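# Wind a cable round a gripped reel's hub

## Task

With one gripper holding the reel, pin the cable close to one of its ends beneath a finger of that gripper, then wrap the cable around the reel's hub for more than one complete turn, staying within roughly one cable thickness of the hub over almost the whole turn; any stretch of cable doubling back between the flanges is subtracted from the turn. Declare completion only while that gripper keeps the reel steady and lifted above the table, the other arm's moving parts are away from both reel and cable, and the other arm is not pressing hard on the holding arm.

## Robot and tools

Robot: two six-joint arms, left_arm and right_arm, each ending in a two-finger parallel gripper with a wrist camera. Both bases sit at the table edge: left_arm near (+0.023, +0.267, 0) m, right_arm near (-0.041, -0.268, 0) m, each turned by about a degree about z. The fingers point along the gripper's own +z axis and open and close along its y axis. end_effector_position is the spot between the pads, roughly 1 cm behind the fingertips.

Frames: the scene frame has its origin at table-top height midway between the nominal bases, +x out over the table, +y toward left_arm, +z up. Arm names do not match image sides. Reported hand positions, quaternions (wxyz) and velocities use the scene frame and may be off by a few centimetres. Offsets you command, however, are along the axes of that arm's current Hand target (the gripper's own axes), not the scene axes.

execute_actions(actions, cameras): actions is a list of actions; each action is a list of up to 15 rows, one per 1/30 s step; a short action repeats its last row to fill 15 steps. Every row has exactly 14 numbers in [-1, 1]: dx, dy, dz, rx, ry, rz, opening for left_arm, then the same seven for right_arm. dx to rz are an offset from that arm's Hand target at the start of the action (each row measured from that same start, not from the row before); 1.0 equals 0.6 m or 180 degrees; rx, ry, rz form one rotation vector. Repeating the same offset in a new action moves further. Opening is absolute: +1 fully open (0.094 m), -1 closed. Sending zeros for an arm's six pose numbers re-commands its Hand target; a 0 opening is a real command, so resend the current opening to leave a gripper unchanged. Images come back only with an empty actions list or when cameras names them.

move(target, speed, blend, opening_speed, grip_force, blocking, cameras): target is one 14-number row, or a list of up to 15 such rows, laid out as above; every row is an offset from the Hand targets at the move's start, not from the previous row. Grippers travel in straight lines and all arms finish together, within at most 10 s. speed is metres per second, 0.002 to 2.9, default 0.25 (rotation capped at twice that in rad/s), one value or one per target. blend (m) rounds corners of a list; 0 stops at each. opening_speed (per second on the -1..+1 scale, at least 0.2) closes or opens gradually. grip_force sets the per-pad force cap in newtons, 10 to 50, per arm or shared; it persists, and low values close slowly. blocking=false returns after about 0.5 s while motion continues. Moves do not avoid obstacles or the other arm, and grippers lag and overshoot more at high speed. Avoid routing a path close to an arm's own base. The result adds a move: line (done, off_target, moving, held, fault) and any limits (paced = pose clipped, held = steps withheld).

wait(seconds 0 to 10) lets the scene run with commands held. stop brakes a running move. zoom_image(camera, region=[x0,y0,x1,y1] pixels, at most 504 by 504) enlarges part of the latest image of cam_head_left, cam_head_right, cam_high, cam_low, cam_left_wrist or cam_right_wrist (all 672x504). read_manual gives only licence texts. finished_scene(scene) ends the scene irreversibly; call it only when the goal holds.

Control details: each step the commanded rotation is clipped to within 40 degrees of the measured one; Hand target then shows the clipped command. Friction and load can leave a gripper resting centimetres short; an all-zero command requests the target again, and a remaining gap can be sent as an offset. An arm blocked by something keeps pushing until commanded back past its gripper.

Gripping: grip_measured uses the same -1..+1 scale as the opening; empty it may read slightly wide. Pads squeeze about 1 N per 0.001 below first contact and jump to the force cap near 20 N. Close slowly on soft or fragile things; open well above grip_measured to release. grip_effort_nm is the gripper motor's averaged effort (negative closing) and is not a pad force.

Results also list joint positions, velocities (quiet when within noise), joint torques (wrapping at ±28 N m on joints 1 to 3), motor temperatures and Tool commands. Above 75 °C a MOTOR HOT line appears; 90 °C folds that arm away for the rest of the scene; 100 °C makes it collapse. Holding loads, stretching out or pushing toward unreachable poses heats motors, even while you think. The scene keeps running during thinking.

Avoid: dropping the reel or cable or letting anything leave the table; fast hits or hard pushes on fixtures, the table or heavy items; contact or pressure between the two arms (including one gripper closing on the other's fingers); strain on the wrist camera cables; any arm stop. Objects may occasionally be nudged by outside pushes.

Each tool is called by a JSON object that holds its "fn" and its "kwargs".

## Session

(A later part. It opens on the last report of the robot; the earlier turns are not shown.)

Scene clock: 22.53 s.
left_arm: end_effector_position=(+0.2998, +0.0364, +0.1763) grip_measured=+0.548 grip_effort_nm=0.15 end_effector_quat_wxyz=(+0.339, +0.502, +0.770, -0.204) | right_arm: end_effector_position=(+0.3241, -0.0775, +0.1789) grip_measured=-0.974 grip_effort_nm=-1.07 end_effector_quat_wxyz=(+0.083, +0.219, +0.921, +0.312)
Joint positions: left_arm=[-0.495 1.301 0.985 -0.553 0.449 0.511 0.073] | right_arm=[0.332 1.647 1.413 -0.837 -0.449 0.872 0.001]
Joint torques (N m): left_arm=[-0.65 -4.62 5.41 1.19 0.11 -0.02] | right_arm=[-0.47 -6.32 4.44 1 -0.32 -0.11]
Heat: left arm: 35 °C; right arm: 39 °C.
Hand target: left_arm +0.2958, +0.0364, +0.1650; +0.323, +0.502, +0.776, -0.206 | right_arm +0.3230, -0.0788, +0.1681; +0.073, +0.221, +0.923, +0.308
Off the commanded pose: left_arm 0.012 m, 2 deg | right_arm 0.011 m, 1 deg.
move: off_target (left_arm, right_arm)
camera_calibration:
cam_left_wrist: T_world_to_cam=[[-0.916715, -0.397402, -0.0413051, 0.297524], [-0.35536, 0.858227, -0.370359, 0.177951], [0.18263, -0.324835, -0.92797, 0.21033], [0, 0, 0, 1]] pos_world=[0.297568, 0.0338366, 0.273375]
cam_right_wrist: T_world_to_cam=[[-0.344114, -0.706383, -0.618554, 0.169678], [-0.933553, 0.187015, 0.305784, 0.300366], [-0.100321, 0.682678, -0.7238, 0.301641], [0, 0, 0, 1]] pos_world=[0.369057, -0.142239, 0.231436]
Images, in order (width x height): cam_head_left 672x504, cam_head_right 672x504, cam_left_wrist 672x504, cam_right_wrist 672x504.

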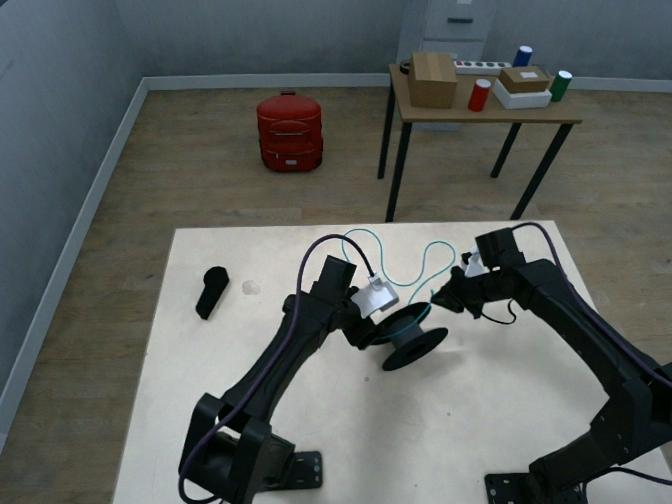

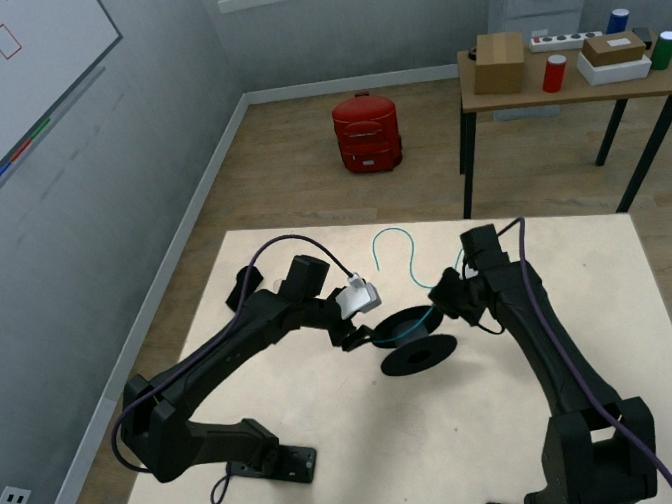

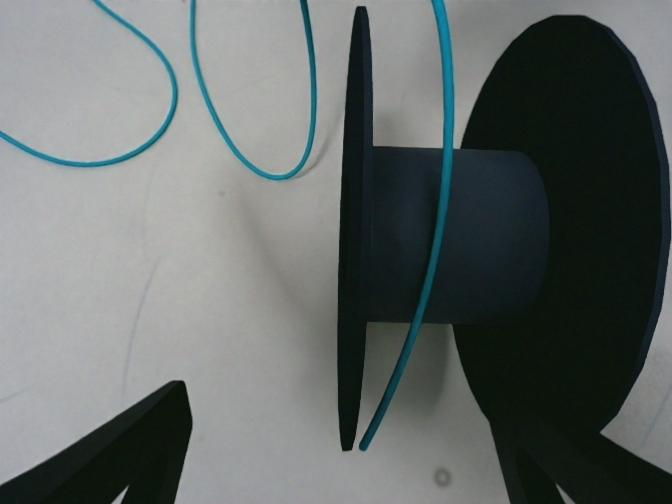

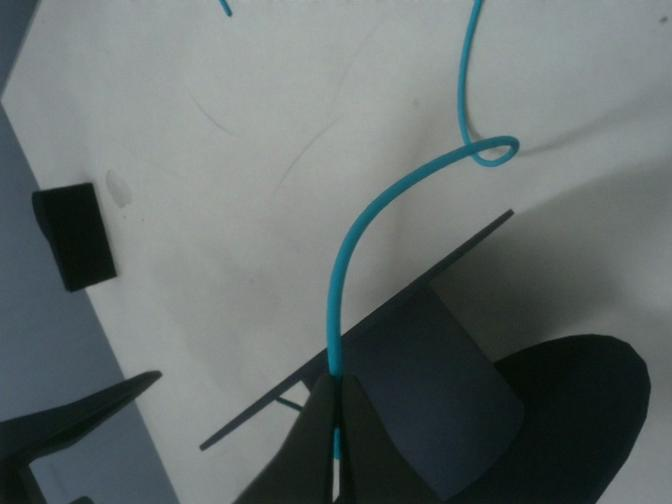

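{"fn": "move", "kwargs": {"target": [[0,0,0,0,0,0,0.68,-0.008,0.008,0.006,0,0,0,-1],[0,0,0.035,0,0,0,0.68,-0.008,0.008,0.006,0,0,0,-1]], "speed": 0.08, "cameras": ["cam_left_wrist","cam_head_right"]}}

{"fn": "zoom_image", "kwargs": {"camera": "cam_head_right", "region": [330, 230, 530, 400]}}

Scene clock: 24.63 s.
left_arm: end_effector_position=(+0.3066, +0.0228, +0.1635) grip_measured=+0.677 grip_effort_nm=0.15 end_effector_quat_wxyz=(+0.341, +0.501, +0.769, -0.204) | right_arm: end_effector_position=(+0.3257, -0.0770, +0.1682) grip_measured=-0.974 grip_effort_nm=-1.07 end_effector_quat_wxyz=(+0.072, +0.223, +0.923, +0.306)
Joint positions: left_arm=[-0.529 1.351 0.966 -0.467 0.428 0.481 0.079] | right_arm=[0.332 1.675 1.413 -0.836 -0.449 0.872 0.001]
Joint torques (N m): left_arm=[-0.69 -4.81 5.3 1.26 0.12 -0.1] | right_arm=[-0.17 -6.5 6.63 0.97 -0.3 -0.07]
Heat: left arm: 35 °C; right arm: 39 °C.
Hand target: left_arm +0.3022, +0.0230, +0.1503; +0.323, +0.502, +0.776, -0.205 | right_arm +0.3300, -0.0756, +0.1682; +0.073, +0.221, +0.923, +0.308
Off the commanded pose: left_arm 0.014 m, 2 deg | right_arm 0.004 m, 0 deg.
move: off_target (left_arm)
camera_calibration:
cam_left_wrist: T_world_to_cam=[[-0.91635, -0.398039, -0.0432212, 0.298021], [-0.354482, 0.856751, -0.374595, 0.187716], [0.186133, -0.327939, -0.926181, 0.19162], [0, 0, 0, 1]] pos_world=[0.303967, 0.0206376, 0.260673]
Images, in order (width x height): cam_head_right 672x504, cam_left_wrist 672x504.

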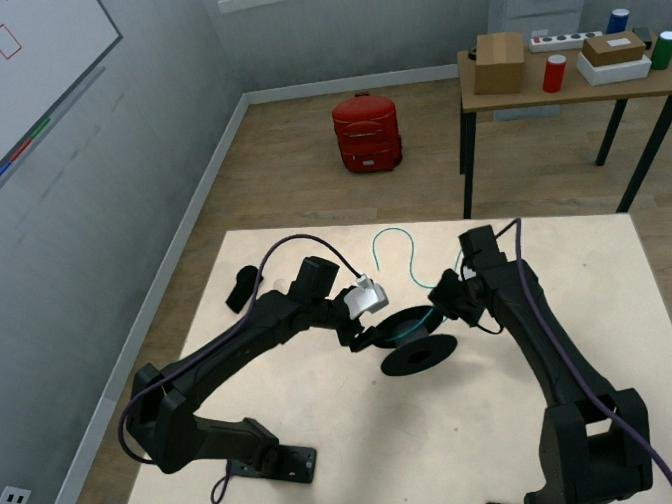

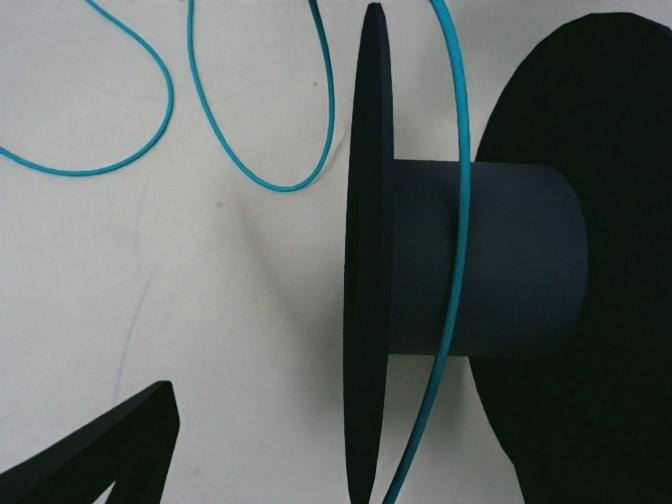

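Scaled by 2.520 from the camera's 672x504 image, which has a finer 960x720 frame.

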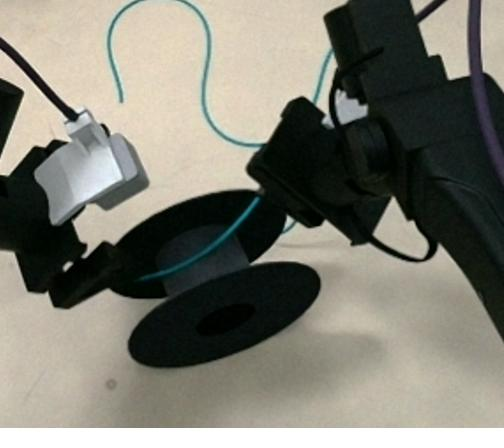

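{"fn": "move", "kwargs": {"target": [[0,0,0.06,0,0,0,0.68,0,0,0,0,0,0,-1]], "speed": 0.08, "cameras": ["cam_left_wrist","cam_head_right","cam_high"]}}

{"fn": "zoom_image", "kwargs": {"camera": "cam_head_right", "region": [330, 230, 530, 400]}}

{"fn": "zoom_image", "kwargs": {"camera": "cam_left_wrist", "region": [170, 150, 670, 504]}}

Scene clock: 25.97 s.
left_arm: end_effector_position=(+0.3174, -0.0009, +0.1386) grip_measured=+0.677 grip_effort_nm=0.15 end_effector_quat_wxyz=(+0.341, +0.501, +0.769, -0.205) | right_arm: end_effector_position=(+0.3257, -0.0770, +0.1682) grip_measured=-0.974 grip_effort_nm=-1.07 end_effector_quat_wxyz=(+0.072, +0.223, +0.923, +0.306)
Joint positions: left_arm=[-0.583 1.455 0.947 -0.326 0.395 0.436 0.079] | right_arm=[0.332 1.675 1.413 -0.836 -0.449 0.872 0.001]
Joint torques (N m): left_arm=[-0.69 -5.67 5.27 1.32 0.1 -0.04] | right_arm=[-0.17 -6.5 6.63 0.96 -0.3 -0.07]
Heat: left arm: 35 °C; right arm: 39 °C.
Hand target: left_arm +0.3127, -0.0003, +0.1249; +0.323, +0.502, +0.775, -0.206 | right_arm +0.3300, -0.0756, +0.1682; +0.073, +0.221, +0.923, +0.308
Off the commanded pose: left_arm 0.015 m, 2 deg | right_arm 0.004 m, 0 deg.
move: off_target (left_arm)
camera_calibration:
cam_left_wrist: T_world_to_cam=[[-0.916961, -0.396881, -0.040833, 0.297261], [-0.353995, 0.856519, -0.375583, 0.202548], [0.184036, -0.32994, -0.925889, 0.159265], [0, 0, 0, 1]] pos_world=[0.314968, -0.00296086, 0.235674]
Images, in order (width x height): cam_head_right 672x504, cam_high 672x504, cam_left_wrist 672x504.

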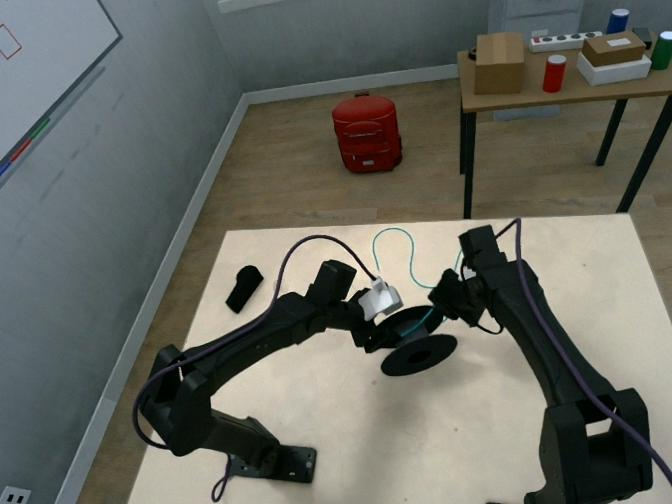

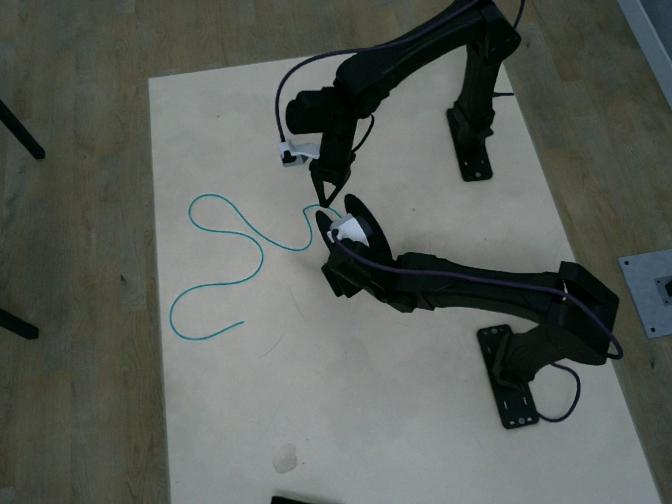

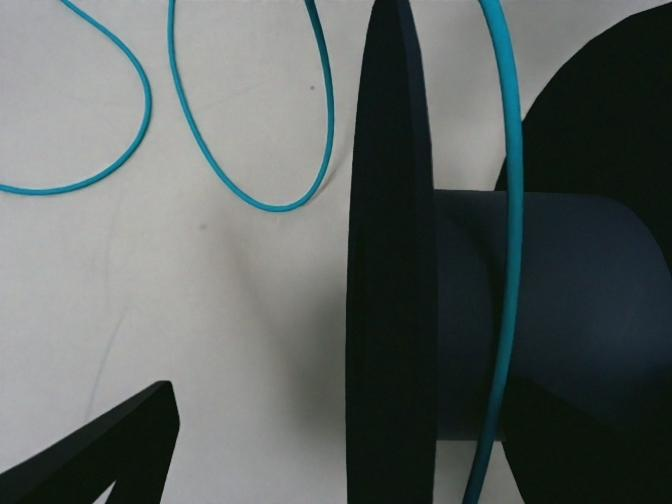

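Scaled by 2.520 from the camera's 672x504 image, which has a finer 960x720 frame.

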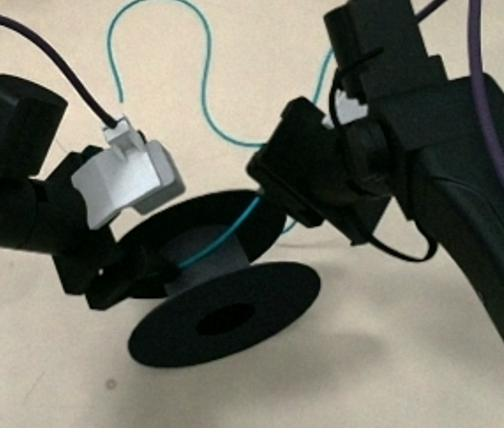

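Scaled by 1.008 from the camera's 672x504 image, which has a finer 960x720 frame.

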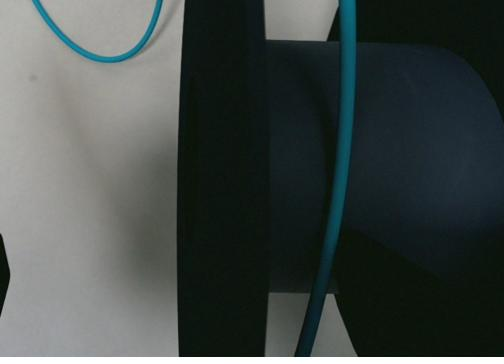

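{"fn": "move", "kwargs": {"target": [[0,0,0,0,0,0,0.4,0,0,0,0,0,0,-1],[0,-0.02,0.005,0,0,0,0.4,0,0,0,0,0,0,-1],[0,-0.02,0.005,0,0,0,-1,0,0,0,0,0,0,-1]], "speed": 0.06, "opening_speed": 0.8, "cameras": ["cam_left_wrist","cam_head_right","cam_high","cam_low"]}}

{"fn": "zoom_image", "kwargs": {"camera": "cam_head_right", "region": [330, 230, 530, 400]}}

Scene clock: 29.80 s.
left_arm: end_effector_position=(+0.3096, -0.0084, +0.1316) grip_measured=-0.935 grip_effort_nm=-1.00 end_effector_quat_wxyz=(+0.337, +0.500, +0.772, -0.203) | right_arm: end_effector_position=(+0.3257, -0.0770, +0.1682) grip_measured=-0.974 grip_effort_nm=-1.07 end_effector_quat_wxyz=(+0.072, +0.223, +0.923, +0.306)
Joint positions: left_arm=[-0.624 1.455 0.922 -0.299 0.362 0.402 0.003] | right_arm=[0.332 1.675 1.413 -0.836 -0.449 0.872 0.001]
Joint torques (N m): left_arm=[-0.69 -6.9 5.12 1.25 0.14 -0.07] | right_arm=[-0.18 -6.49 6.63 0.96 -0.31 -0.07]
Heat: left arm: 35 °C; right arm: 39 °C.
Hand target: left_arm +0.3026, -0.0072, +0.1227; +0.323, +0.502, +0.776, -0.206 | right_arm +0.3300, -0.0756, +0.1682; +0.073, +0.221, +0.923, +0.308
Off the commanded pose: left_arm 0.011 m, 2 deg | right_arm 0.004 m, 0 deg.
move: off_target (left_arm)
camera_calibration:
cam_left_wrist: T_world_to_cam=[[-0.915349, -0.400889, -0.0377291, 0.285872], [-0.360488, 0.85762, -0.366792, 0.204438], [0.1794, -0.322142, -0.929538, 0.153847], [0, 0, 0, 1]] pos_world=[0.30777, -0.0111666, 0.228779]
Images, in order (width x height): cam_head_right 672x504, cam_high 672x504, cam_low 672x504, cam_left_wrist 672x504.

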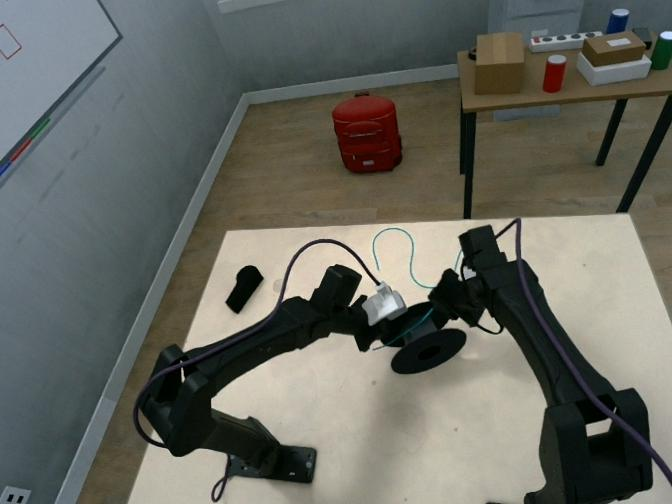

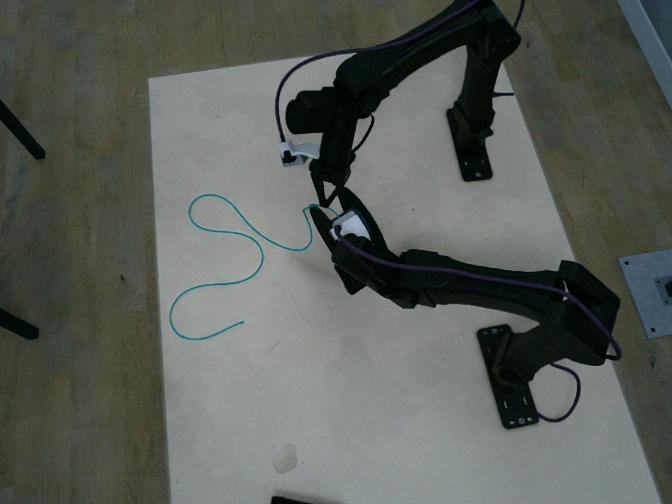

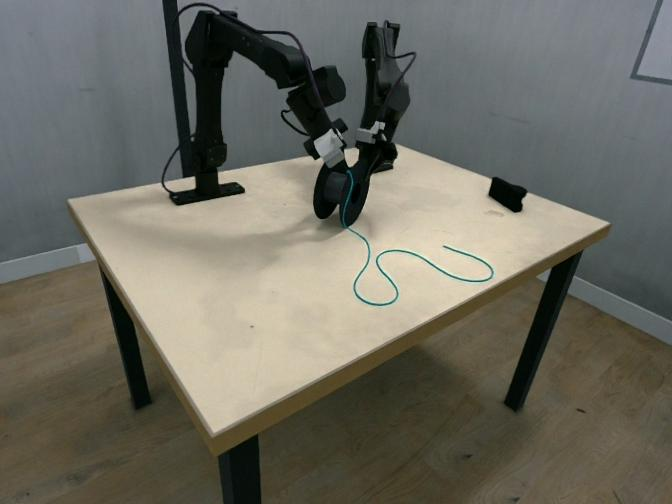

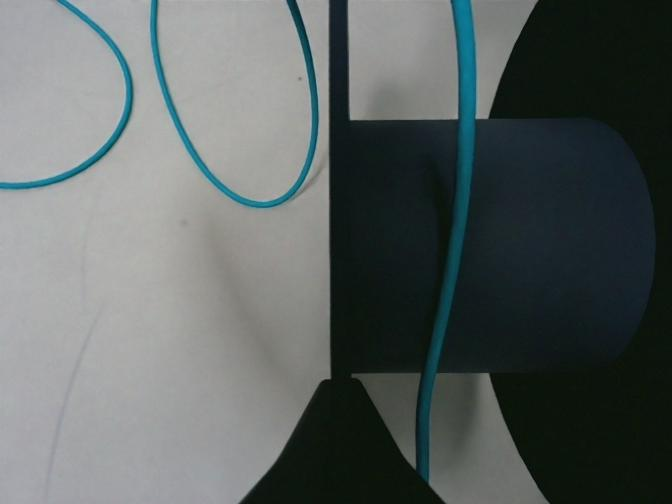

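Scaled by 2.520 from the camera's 672x504 image, which has a finer 960x720 frame.

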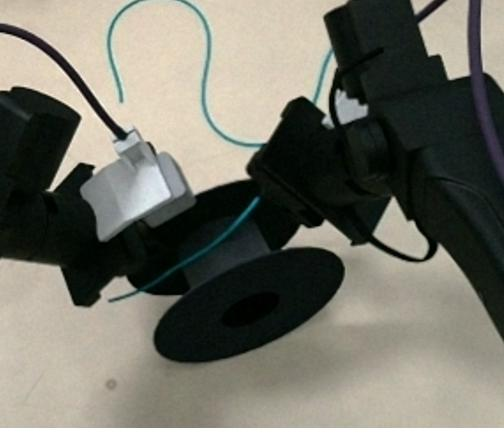

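{"fn": "move", "kwargs": {"target": [[0,0,0,0,0,0,-0.6,0,0,0,0,0,0,-1],[0,0,-0.1,0,0,0,-0.6,-0.0,-0.022,-0.029,0,0,0,-1],[0,0,-0.1,0,0,0,0.6,-0.0,-0.022,-0.029,0,0,0,-1]], "speed": 0.1, "cameras": ["cam_left_wrist","cam_head_right","cam_head_left"]}}

{"fn": "zoom_image", "kwargs": {"camera": "cam_head_right", "region": [330, 230, 530, 400]}}

{"fn": "zoom_image", "kwargs": {"camera": "cam_head_left", "region": [330, 230, 530, 400]}}

Scene clock: 32.93 s.
left_arm: end_effector_position=(+0.2880, +0.0306, +0.1560) grip_measured=+0.597 grip_effort_nm=0.15 end_effector_quat_wxyz=(+0.322, +0.499, +0.780, -0.199) | right_arm: end_effector_position=(+0.3270, -0.0926, +0.1663) grip_measured=-0.974 grip_effort_nm=-1.07 end_effector_quat_wxyz=(+0.070, +0.225, +0.924, +0.301)
Joint positions: left_arm=[-0.548 1.297 0.922 -0.512 0.402 0.463 0.075] | right_arm=[0.288 1.675 1.413 -0.864 -0.462 0.828 0.001]
Joint torques (N m): left_arm=[0.62 -6.82 8.29 0.91 0.32 0.08] | right_arm=[-0.51 -10.04 4.67 0.81 -0.4 -0.11]
Heat: left arm: 35 °C; right arm: 39 °C.
Hand target: left_arm +0.2850, +0.0315, +0.1651; +0.323, +0.502, +0.776, -0.206 | right_arm +0.3205, -0.0943, +0.1742; +0.073, +0.221, +0.922, +0.308
Off the commanded pose: left_arm 0.010 m, 1 deg | right_arm 0.010 m, 1 deg.
move: done
camera_calibration:
cam_left_wrist: T_world_to_cam=[[-0.913293, -0.406518, -0.0252684, 0.280364], [-0.374897, 0.863261, -0.337983, 0.171579], [0.159209, -0.299205, -0.940813, 0.199744], [0, 0, 0, 1]] pos_world=[0.288578, 0.02562, 0.252997]
Images, in order (width x height): cam_head_left 672x504, cam_head_right 672x504, cam_left_wrist 672x504.

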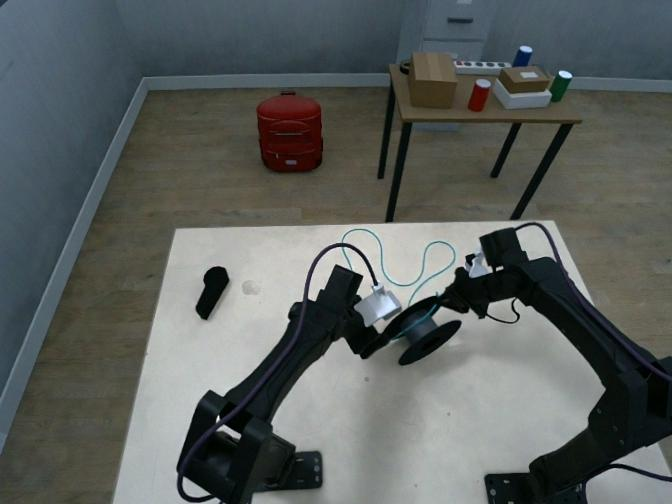

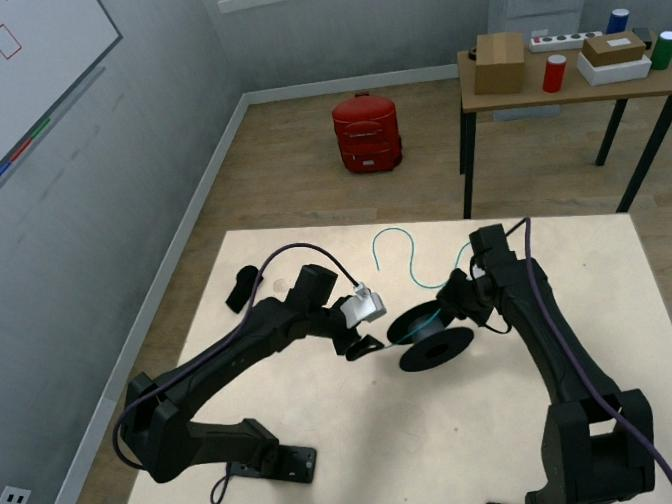

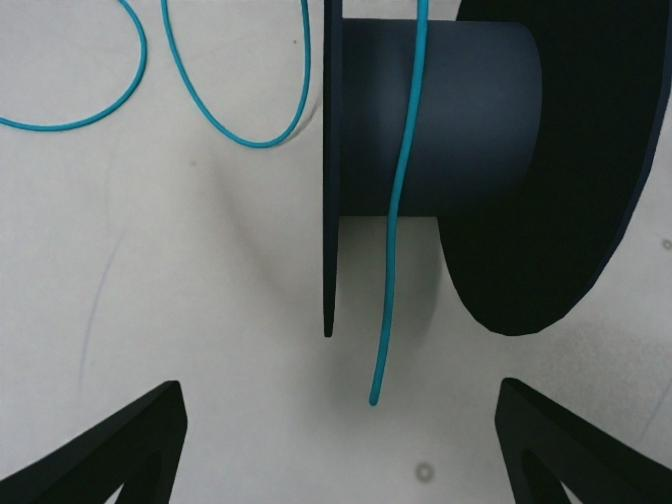

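Scaled by 2.520 from the camera's 672x504 image, which has a finer 960x720 frame.

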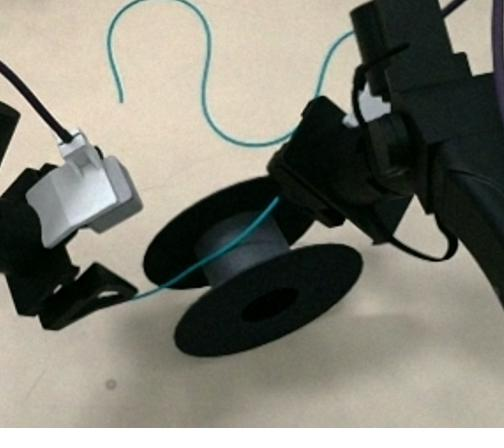

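Scaled by 2.520 from the camera's 672x504 image, which has a finer 960x720 frame.

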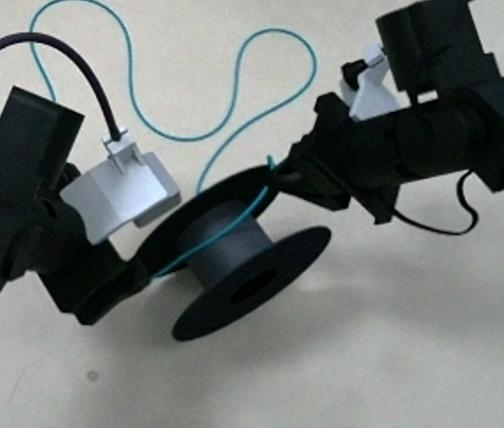

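{"fn": "move", "kwargs": {"target": [[-0.064,0.004,0,0,0,0,0.55,0,0,0,0,0,0,-1],[-0.064,0.004,0.07,0,0,0,0.55,0,0,0,0,0,0,-1]], "speed": 0.1, "cameras": ["cam_left_wrist","cam_head_right","cam_head_left"]}}

{"fn": "zoom_image", "kwargs": {"camera": "cam_head_right", "region": [330, 230, 530, 400]}}

Scene clock: 35.67 s.
left_arm: end_effector_position=(+0.3129, -0.0188, +0.1731) grip_measured=+0.553 grip_effort_nm=-0.11 end_effector_quat_wxyz=(+0.337, +0.501, +0.770, -0.206) | right_arm: end_effector_position=(+0.3270, -0.0926, +0.1663) grip_measured=-0.974 grip_effort_nm=-1.07 end_effector_quat_wxyz=(+0.070, +0.225, +0.924, +0.301)
Joint positions: left_arm=[-0.643 1.454 1.087 -0.457 0.357 0.388 0.073] | right_arm=[0.288 1.675 1.413 -0.864 -0.462 0.828 0.001]
Joint torques (N m): left_arm=[-0.65 -5.87 6.02 1.29 0.1 -0.1] | right_arm=[-0.5 -10.06 4.7 0.81 -0.4 -0.1]
Heat: left arm: 35 °C; right arm: 39 °C.
Hand target: left_arm +0.3106, -0.0193, +0.1625; +0.323, +0.502, +0.776, -0.206 | right_arm +0.3205, -0.0943, +0.1742; +0.073, +0.221, +0.922, +0.308
Off the commanded pose: left_arm 0.011 m, 2 deg | right_arm 0.010 m, 1 deg.
move: off_target (left_arm)
camera_calibration:
cam_left_wrist: T_world_to_cam=[[-0.917597, -0.396016, -0.0344648, 0.2865], [-0.356317, 0.857841, -0.370332, 0.228999], [0.176223, -0.327535, -0.92826, 0.189062], [0, 0, 0, 1]] pos_world=[0.311171, -0.0210614, 0.270179]
Images, in order (width x height): cam_head_left 672x504, cam_head_right 672x504, cam_left_wrist 672x504.

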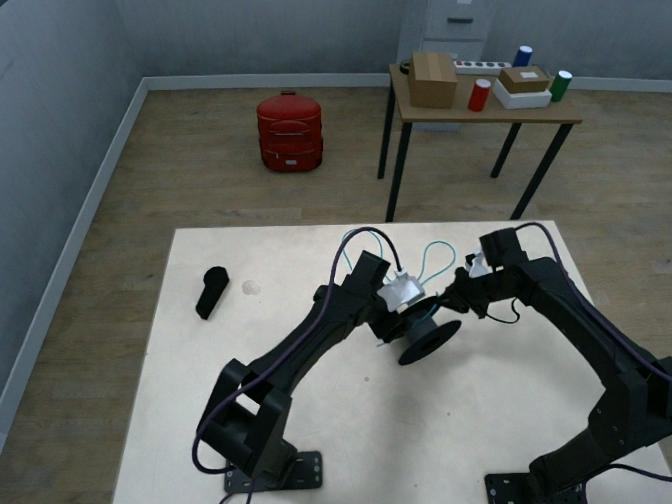

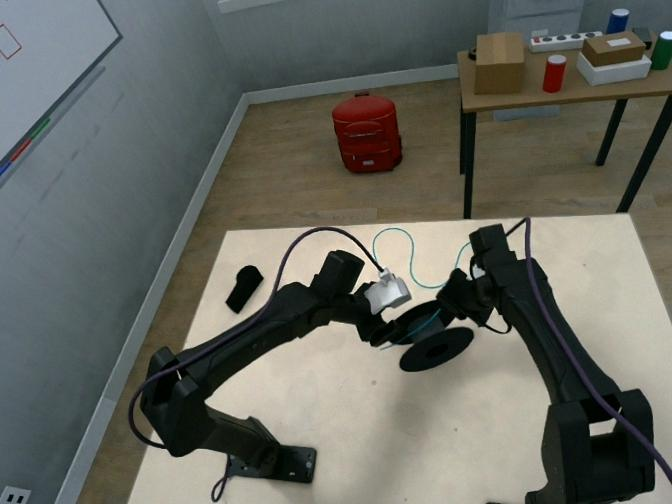

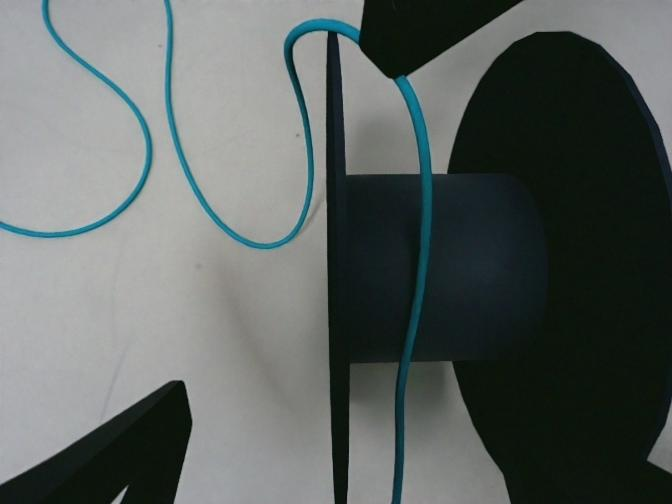

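Scaled by 2.520 from the camera's 672x504 image, which has a finer 960x720 frame.

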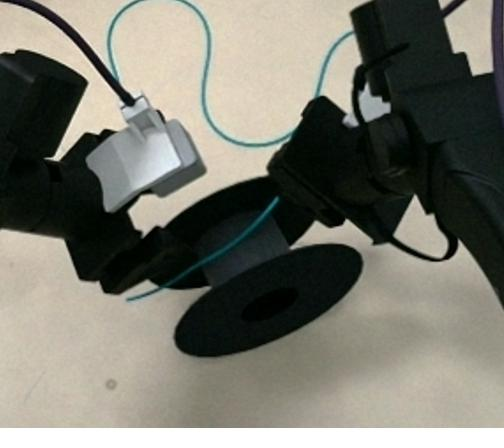

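{"fn": "move", "kwargs": {"target": [[0,0,0.055,0,0,0,0.5,0,0,0,0,0,0,-1]], "speed": 0.08, "cameras": ["cam_left_wrist","cam_low"]}}

{"fn": "zoom_image", "kwargs": {"camera": "cam_left_wrist", "region": [250, 300, 600, 504]}}

{"fn": "zoom_image", "kwargs": {"camera": "cam_low", "region": [280, 90, 430, 250]}}

Scene clock: 36.93 s.
left_arm: end_effector_position=(+0.3241, -0.0409, +0.1541) grip_measured=+0.502 grip_effort_nm=-0.12 end_effector_quat_wxyz=(+0.341, +0.501, +0.768, -0.207) | right_arm: end_effector_position=(+0.3270, -0.0926, +0.1663) grip_measured=-0.974 grip_effort_nm=-1.07 end_effector_quat_wxyz=(+0.070, +0.225, +0.924, +0.301)
Joint positions: left_arm=[-0.679 1.546 1.087 -0.347 0.333 0.359 0.071] | right_arm=[0.288 1.675 1.413 -0.864 -0.462 0.828 0.001]
Joint torques (N m): left_arm=[-0.68 -6.54 5.52 1.3 0.05 -0.1] | right_arm=[-0.49 -10.04 4.7 0.8 -0.4 -0.11]
Motor temperatures (°C): left_arm=[25 35 35 35 24 24 26] | right_arm=[26 38 39 32 29 24 29]
Heat: left arm: 35 °C; right arm: 39 °C.
Hand target: left_arm +0.3204, -0.0406, +0.1393; +0.323, +0.502, +0.776, -0.206 | right_arm +0.3205, -0.0943, +0.1742; +0.073, +0.221, +0.922, +0.308
Off the commanded pose: left_arm 0.015 m, 2 deg | right_arm 0.010 m, 1 deg.
move: off_target (left_arm)
camera_calibration:
cam_left_wrist: T_world_to_cam=[[-0.917441, -0.396093, -0.0375794, 0.287786], [-0.353839, 0.855451, -0.378156, 0.245244], [0.181932, -0.333638, -0.924979, 0.159592], [0, 0, 0, 1]] pos_world=[0.321769, -0.0425588, 0.251174]
Images, in order (width x height): cam_low 672x504, cam_left_wrist 672x504.

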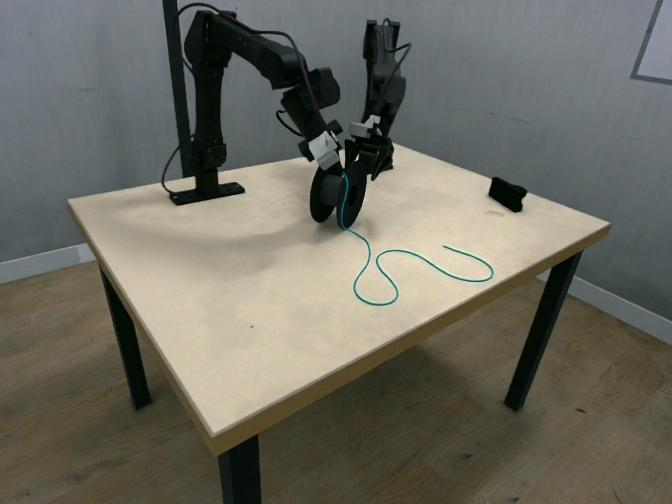

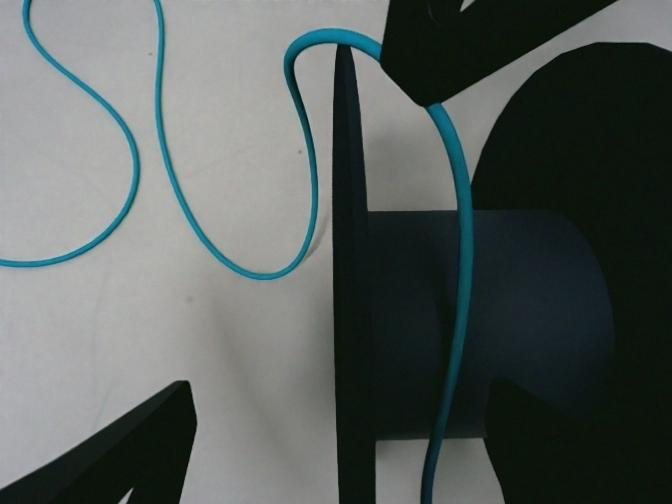

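Scaled by 1.440 from the camera's 672x504 image, which has a finer 960x720 frame.

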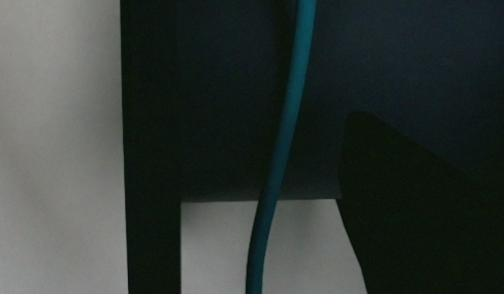

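Scaled by 3.150 from the camera's 672x504 image, which has a finer 960x720 frame.

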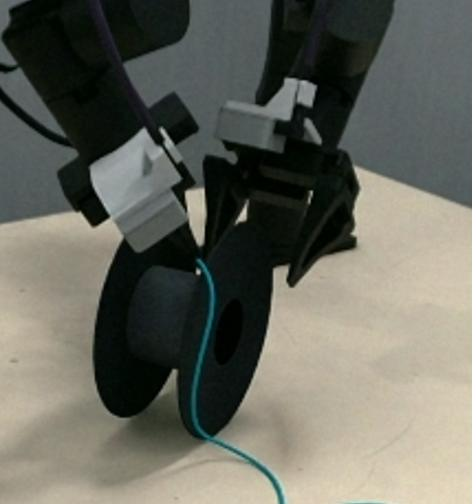

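{"fn": "move", "kwargs": {"target": [[0.03,0,0.016,0,0,0,0.5,0,0,0,0,0,0,-1],[0.03,0,0.016,0,0,0,-1,0,0,0,0,0,0,-1]], "speed": 0.08, "opening_speed": 0.8, "cameras": ["cam_left_wrist","cam_low","cam_head_right"]}}

{"fn": "zoom_image", "kwargs": {"camera": "cam_head_right", "region": [330, 230, 530, 400]}}

Scene clock: 40.27 s.
left_arm: end_effector_position=(+0.3211, -0.0386, +0.1369) grip_measured=-0.897 grip_effort_nm=-1.01 end_effector_quat_wxyz=(+0.343, +0.501, +0.767, -0.208) | right_arm: end_effector_position=(+0.3270, -0.0926, +0.1663) grip_measured=-0.974 grip_effort_nm=-1.07 end_effector_quat_wxyz=(+0.070, +0.225, +0.924, +0.301)
Joint positions: left_arm=[-0.679 1.546 1.013 -0.268 0.333 0.359 0.005] | right_arm=[0.288 1.675 1.413 -0.864 -0.462 0.828 0.001]
Joint torques (N m): left_arm=[0.21 -6.22 5.19 1.32 0.11 0] | right_arm=[-0.51 -10.03 4.67 0.81 -0.39 -0.11]
Heat: left arm: 35 °C; right arm: 39 °C.
Hand target: left_arm +0.3181, -0.0352, +0.1199; +0.324, +0.502, +0.775, -0.206 | right_arm +0.3205, -0.0943, +0.1742; +0.073, +0.221, +0.922, +0.308
Off the commanded pose: left_arm 0.018 m, 2 deg | right_arm 0.010 m, 1 deg.
move: off_target (left_arm); target 2's new opening was sent with left_arm's hand 0.017 m and 2 deg from that target
camera_calibration:
cam_left_wrist: T_world_to_cam=[[-0.91729, -0.396186, -0.0401867, 0.285611], [-0.352195, 0.854228, -0.382431, 0.235776], [0.185842, -0.336646, -0.92311, 0.143456], [0, 0, 0, 1]] pos_world=[0.318367, -0.0399576, 0.234071]
Images, in order (width x height): cam_head_right 672x504, cam_low 672x504, cam_left_wrist 672x504.

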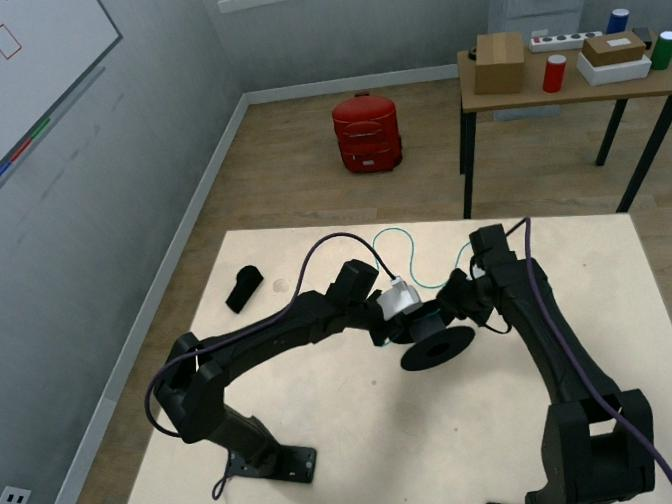

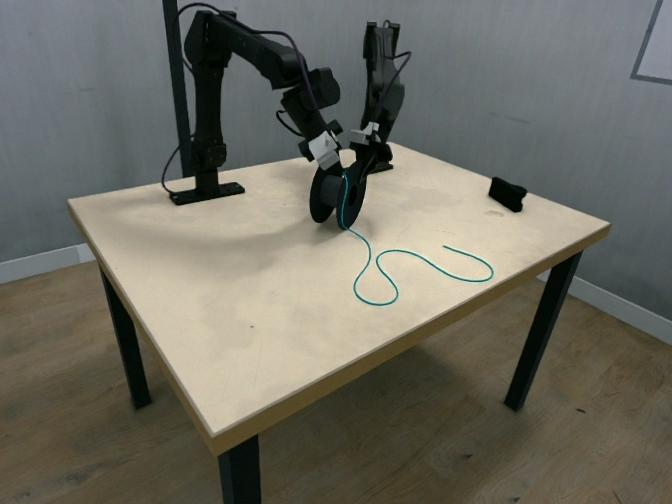

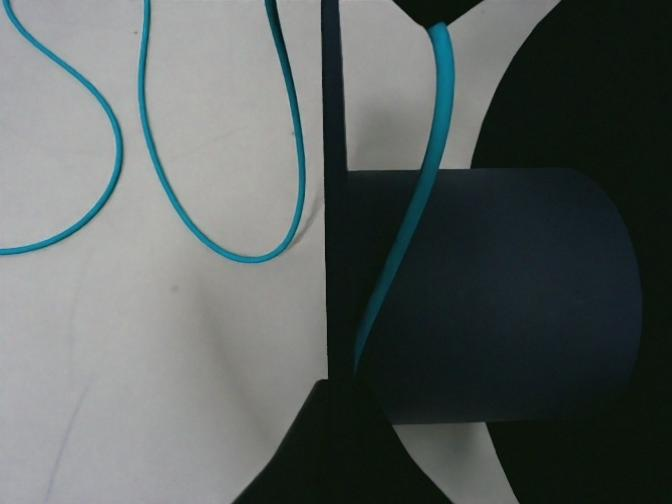

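Scaled by 2.520 from the camera's 672x504 image, which has a finer 960x720 frame.

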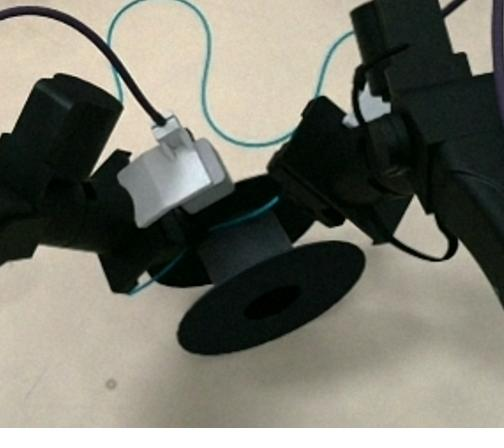

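{"fn": "move", "kwargs": {"target": [[0,0,0,0,0,0,-1,0,0,0,0,0,0,-0.6],[0,0,0,0,0,0,-1,0,0,-0.25,0,0,0,-0.4]], "speed": 0.15, "cameras": ["cam_head_right","cam_left_wrist"]}}

Scene clock: 43.70 s.
left_arm: end_effector_position=(+0.3211, -0.0386, +0.1369) grip_measured=-0.897 grip_effort_nm=-1.02 end_effector_quat_wxyz=(+0.343, +0.501, +0.767, -0.208) | right_arm: end_effector_position=(+0.2778, -0.1756, +0.2900) grip_measured=-0.402 grip_effort_nm=0.06 end_effector_quat_wxyz=(+0.073, +0.224, +0.924, +0.301)
Joint positions: left_arm=[-0.679 1.546 1.013 -0.268 0.333 0.359 0.005] | right_arm=[0.032 1.594 1.849 -1.51 -0.555 0.555 0.028]
Joint torques (N m): left_arm=[0.21 -6.22 5.19 1.32 0.11 0] | right_arm=[-0.46 -4.92 6.57 0.64 -0.49 -0.11]
Heat: left arm: 35 °C; right arm: 39 °C.
Hand target: left_arm +0.3181, -0.0352, +0.1199; +0.324, +0.502, +0.775, -0.206 | right_arm +0.2800, -0.1748, +0.2942; +0.073, +0.221, +0.922, +0.308
Off the commanded pose: left_arm 0.018 m, 2 deg | right_arm 0.005 m, 1 deg.
move: off_target (left_arm)
camera_calibration:
cam_left_wrist: T_world_to_cam=[[-0.91729, -0.396186, -0.0401867, 0.285611], [-0.352195, 0.854228, -0.382431, 0.235776], [0.185842, -0.336646, -0.92311, 0.143456], [0, 0, 0, 1]] pos_world=[0.318367, -0.0399576, 0.234071]
Images, in order (width x height): cam_head_right 672x504, cam_left_wrist 672x504.

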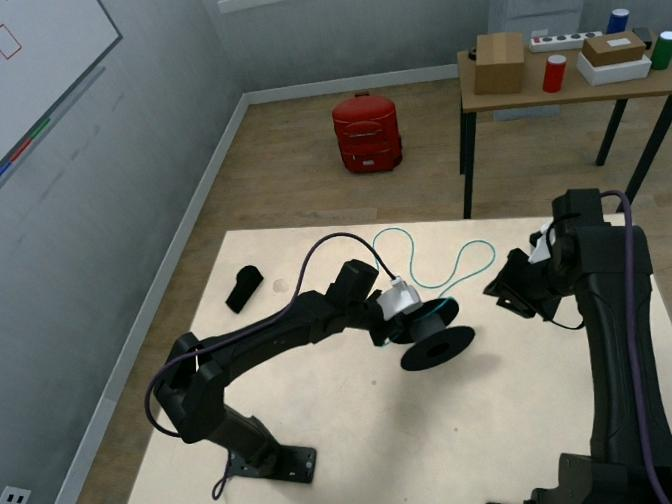

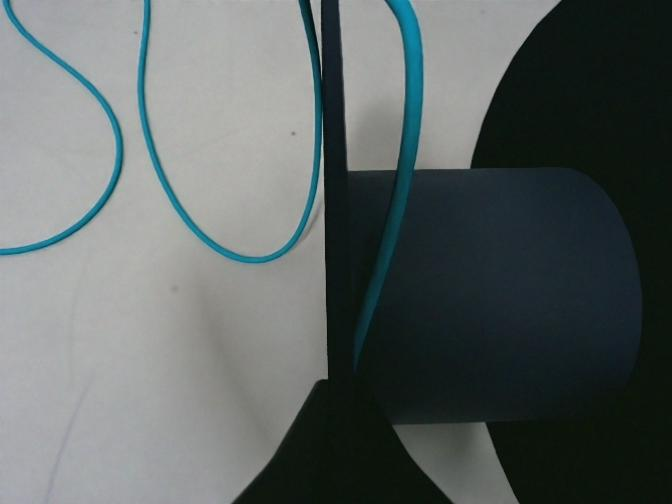

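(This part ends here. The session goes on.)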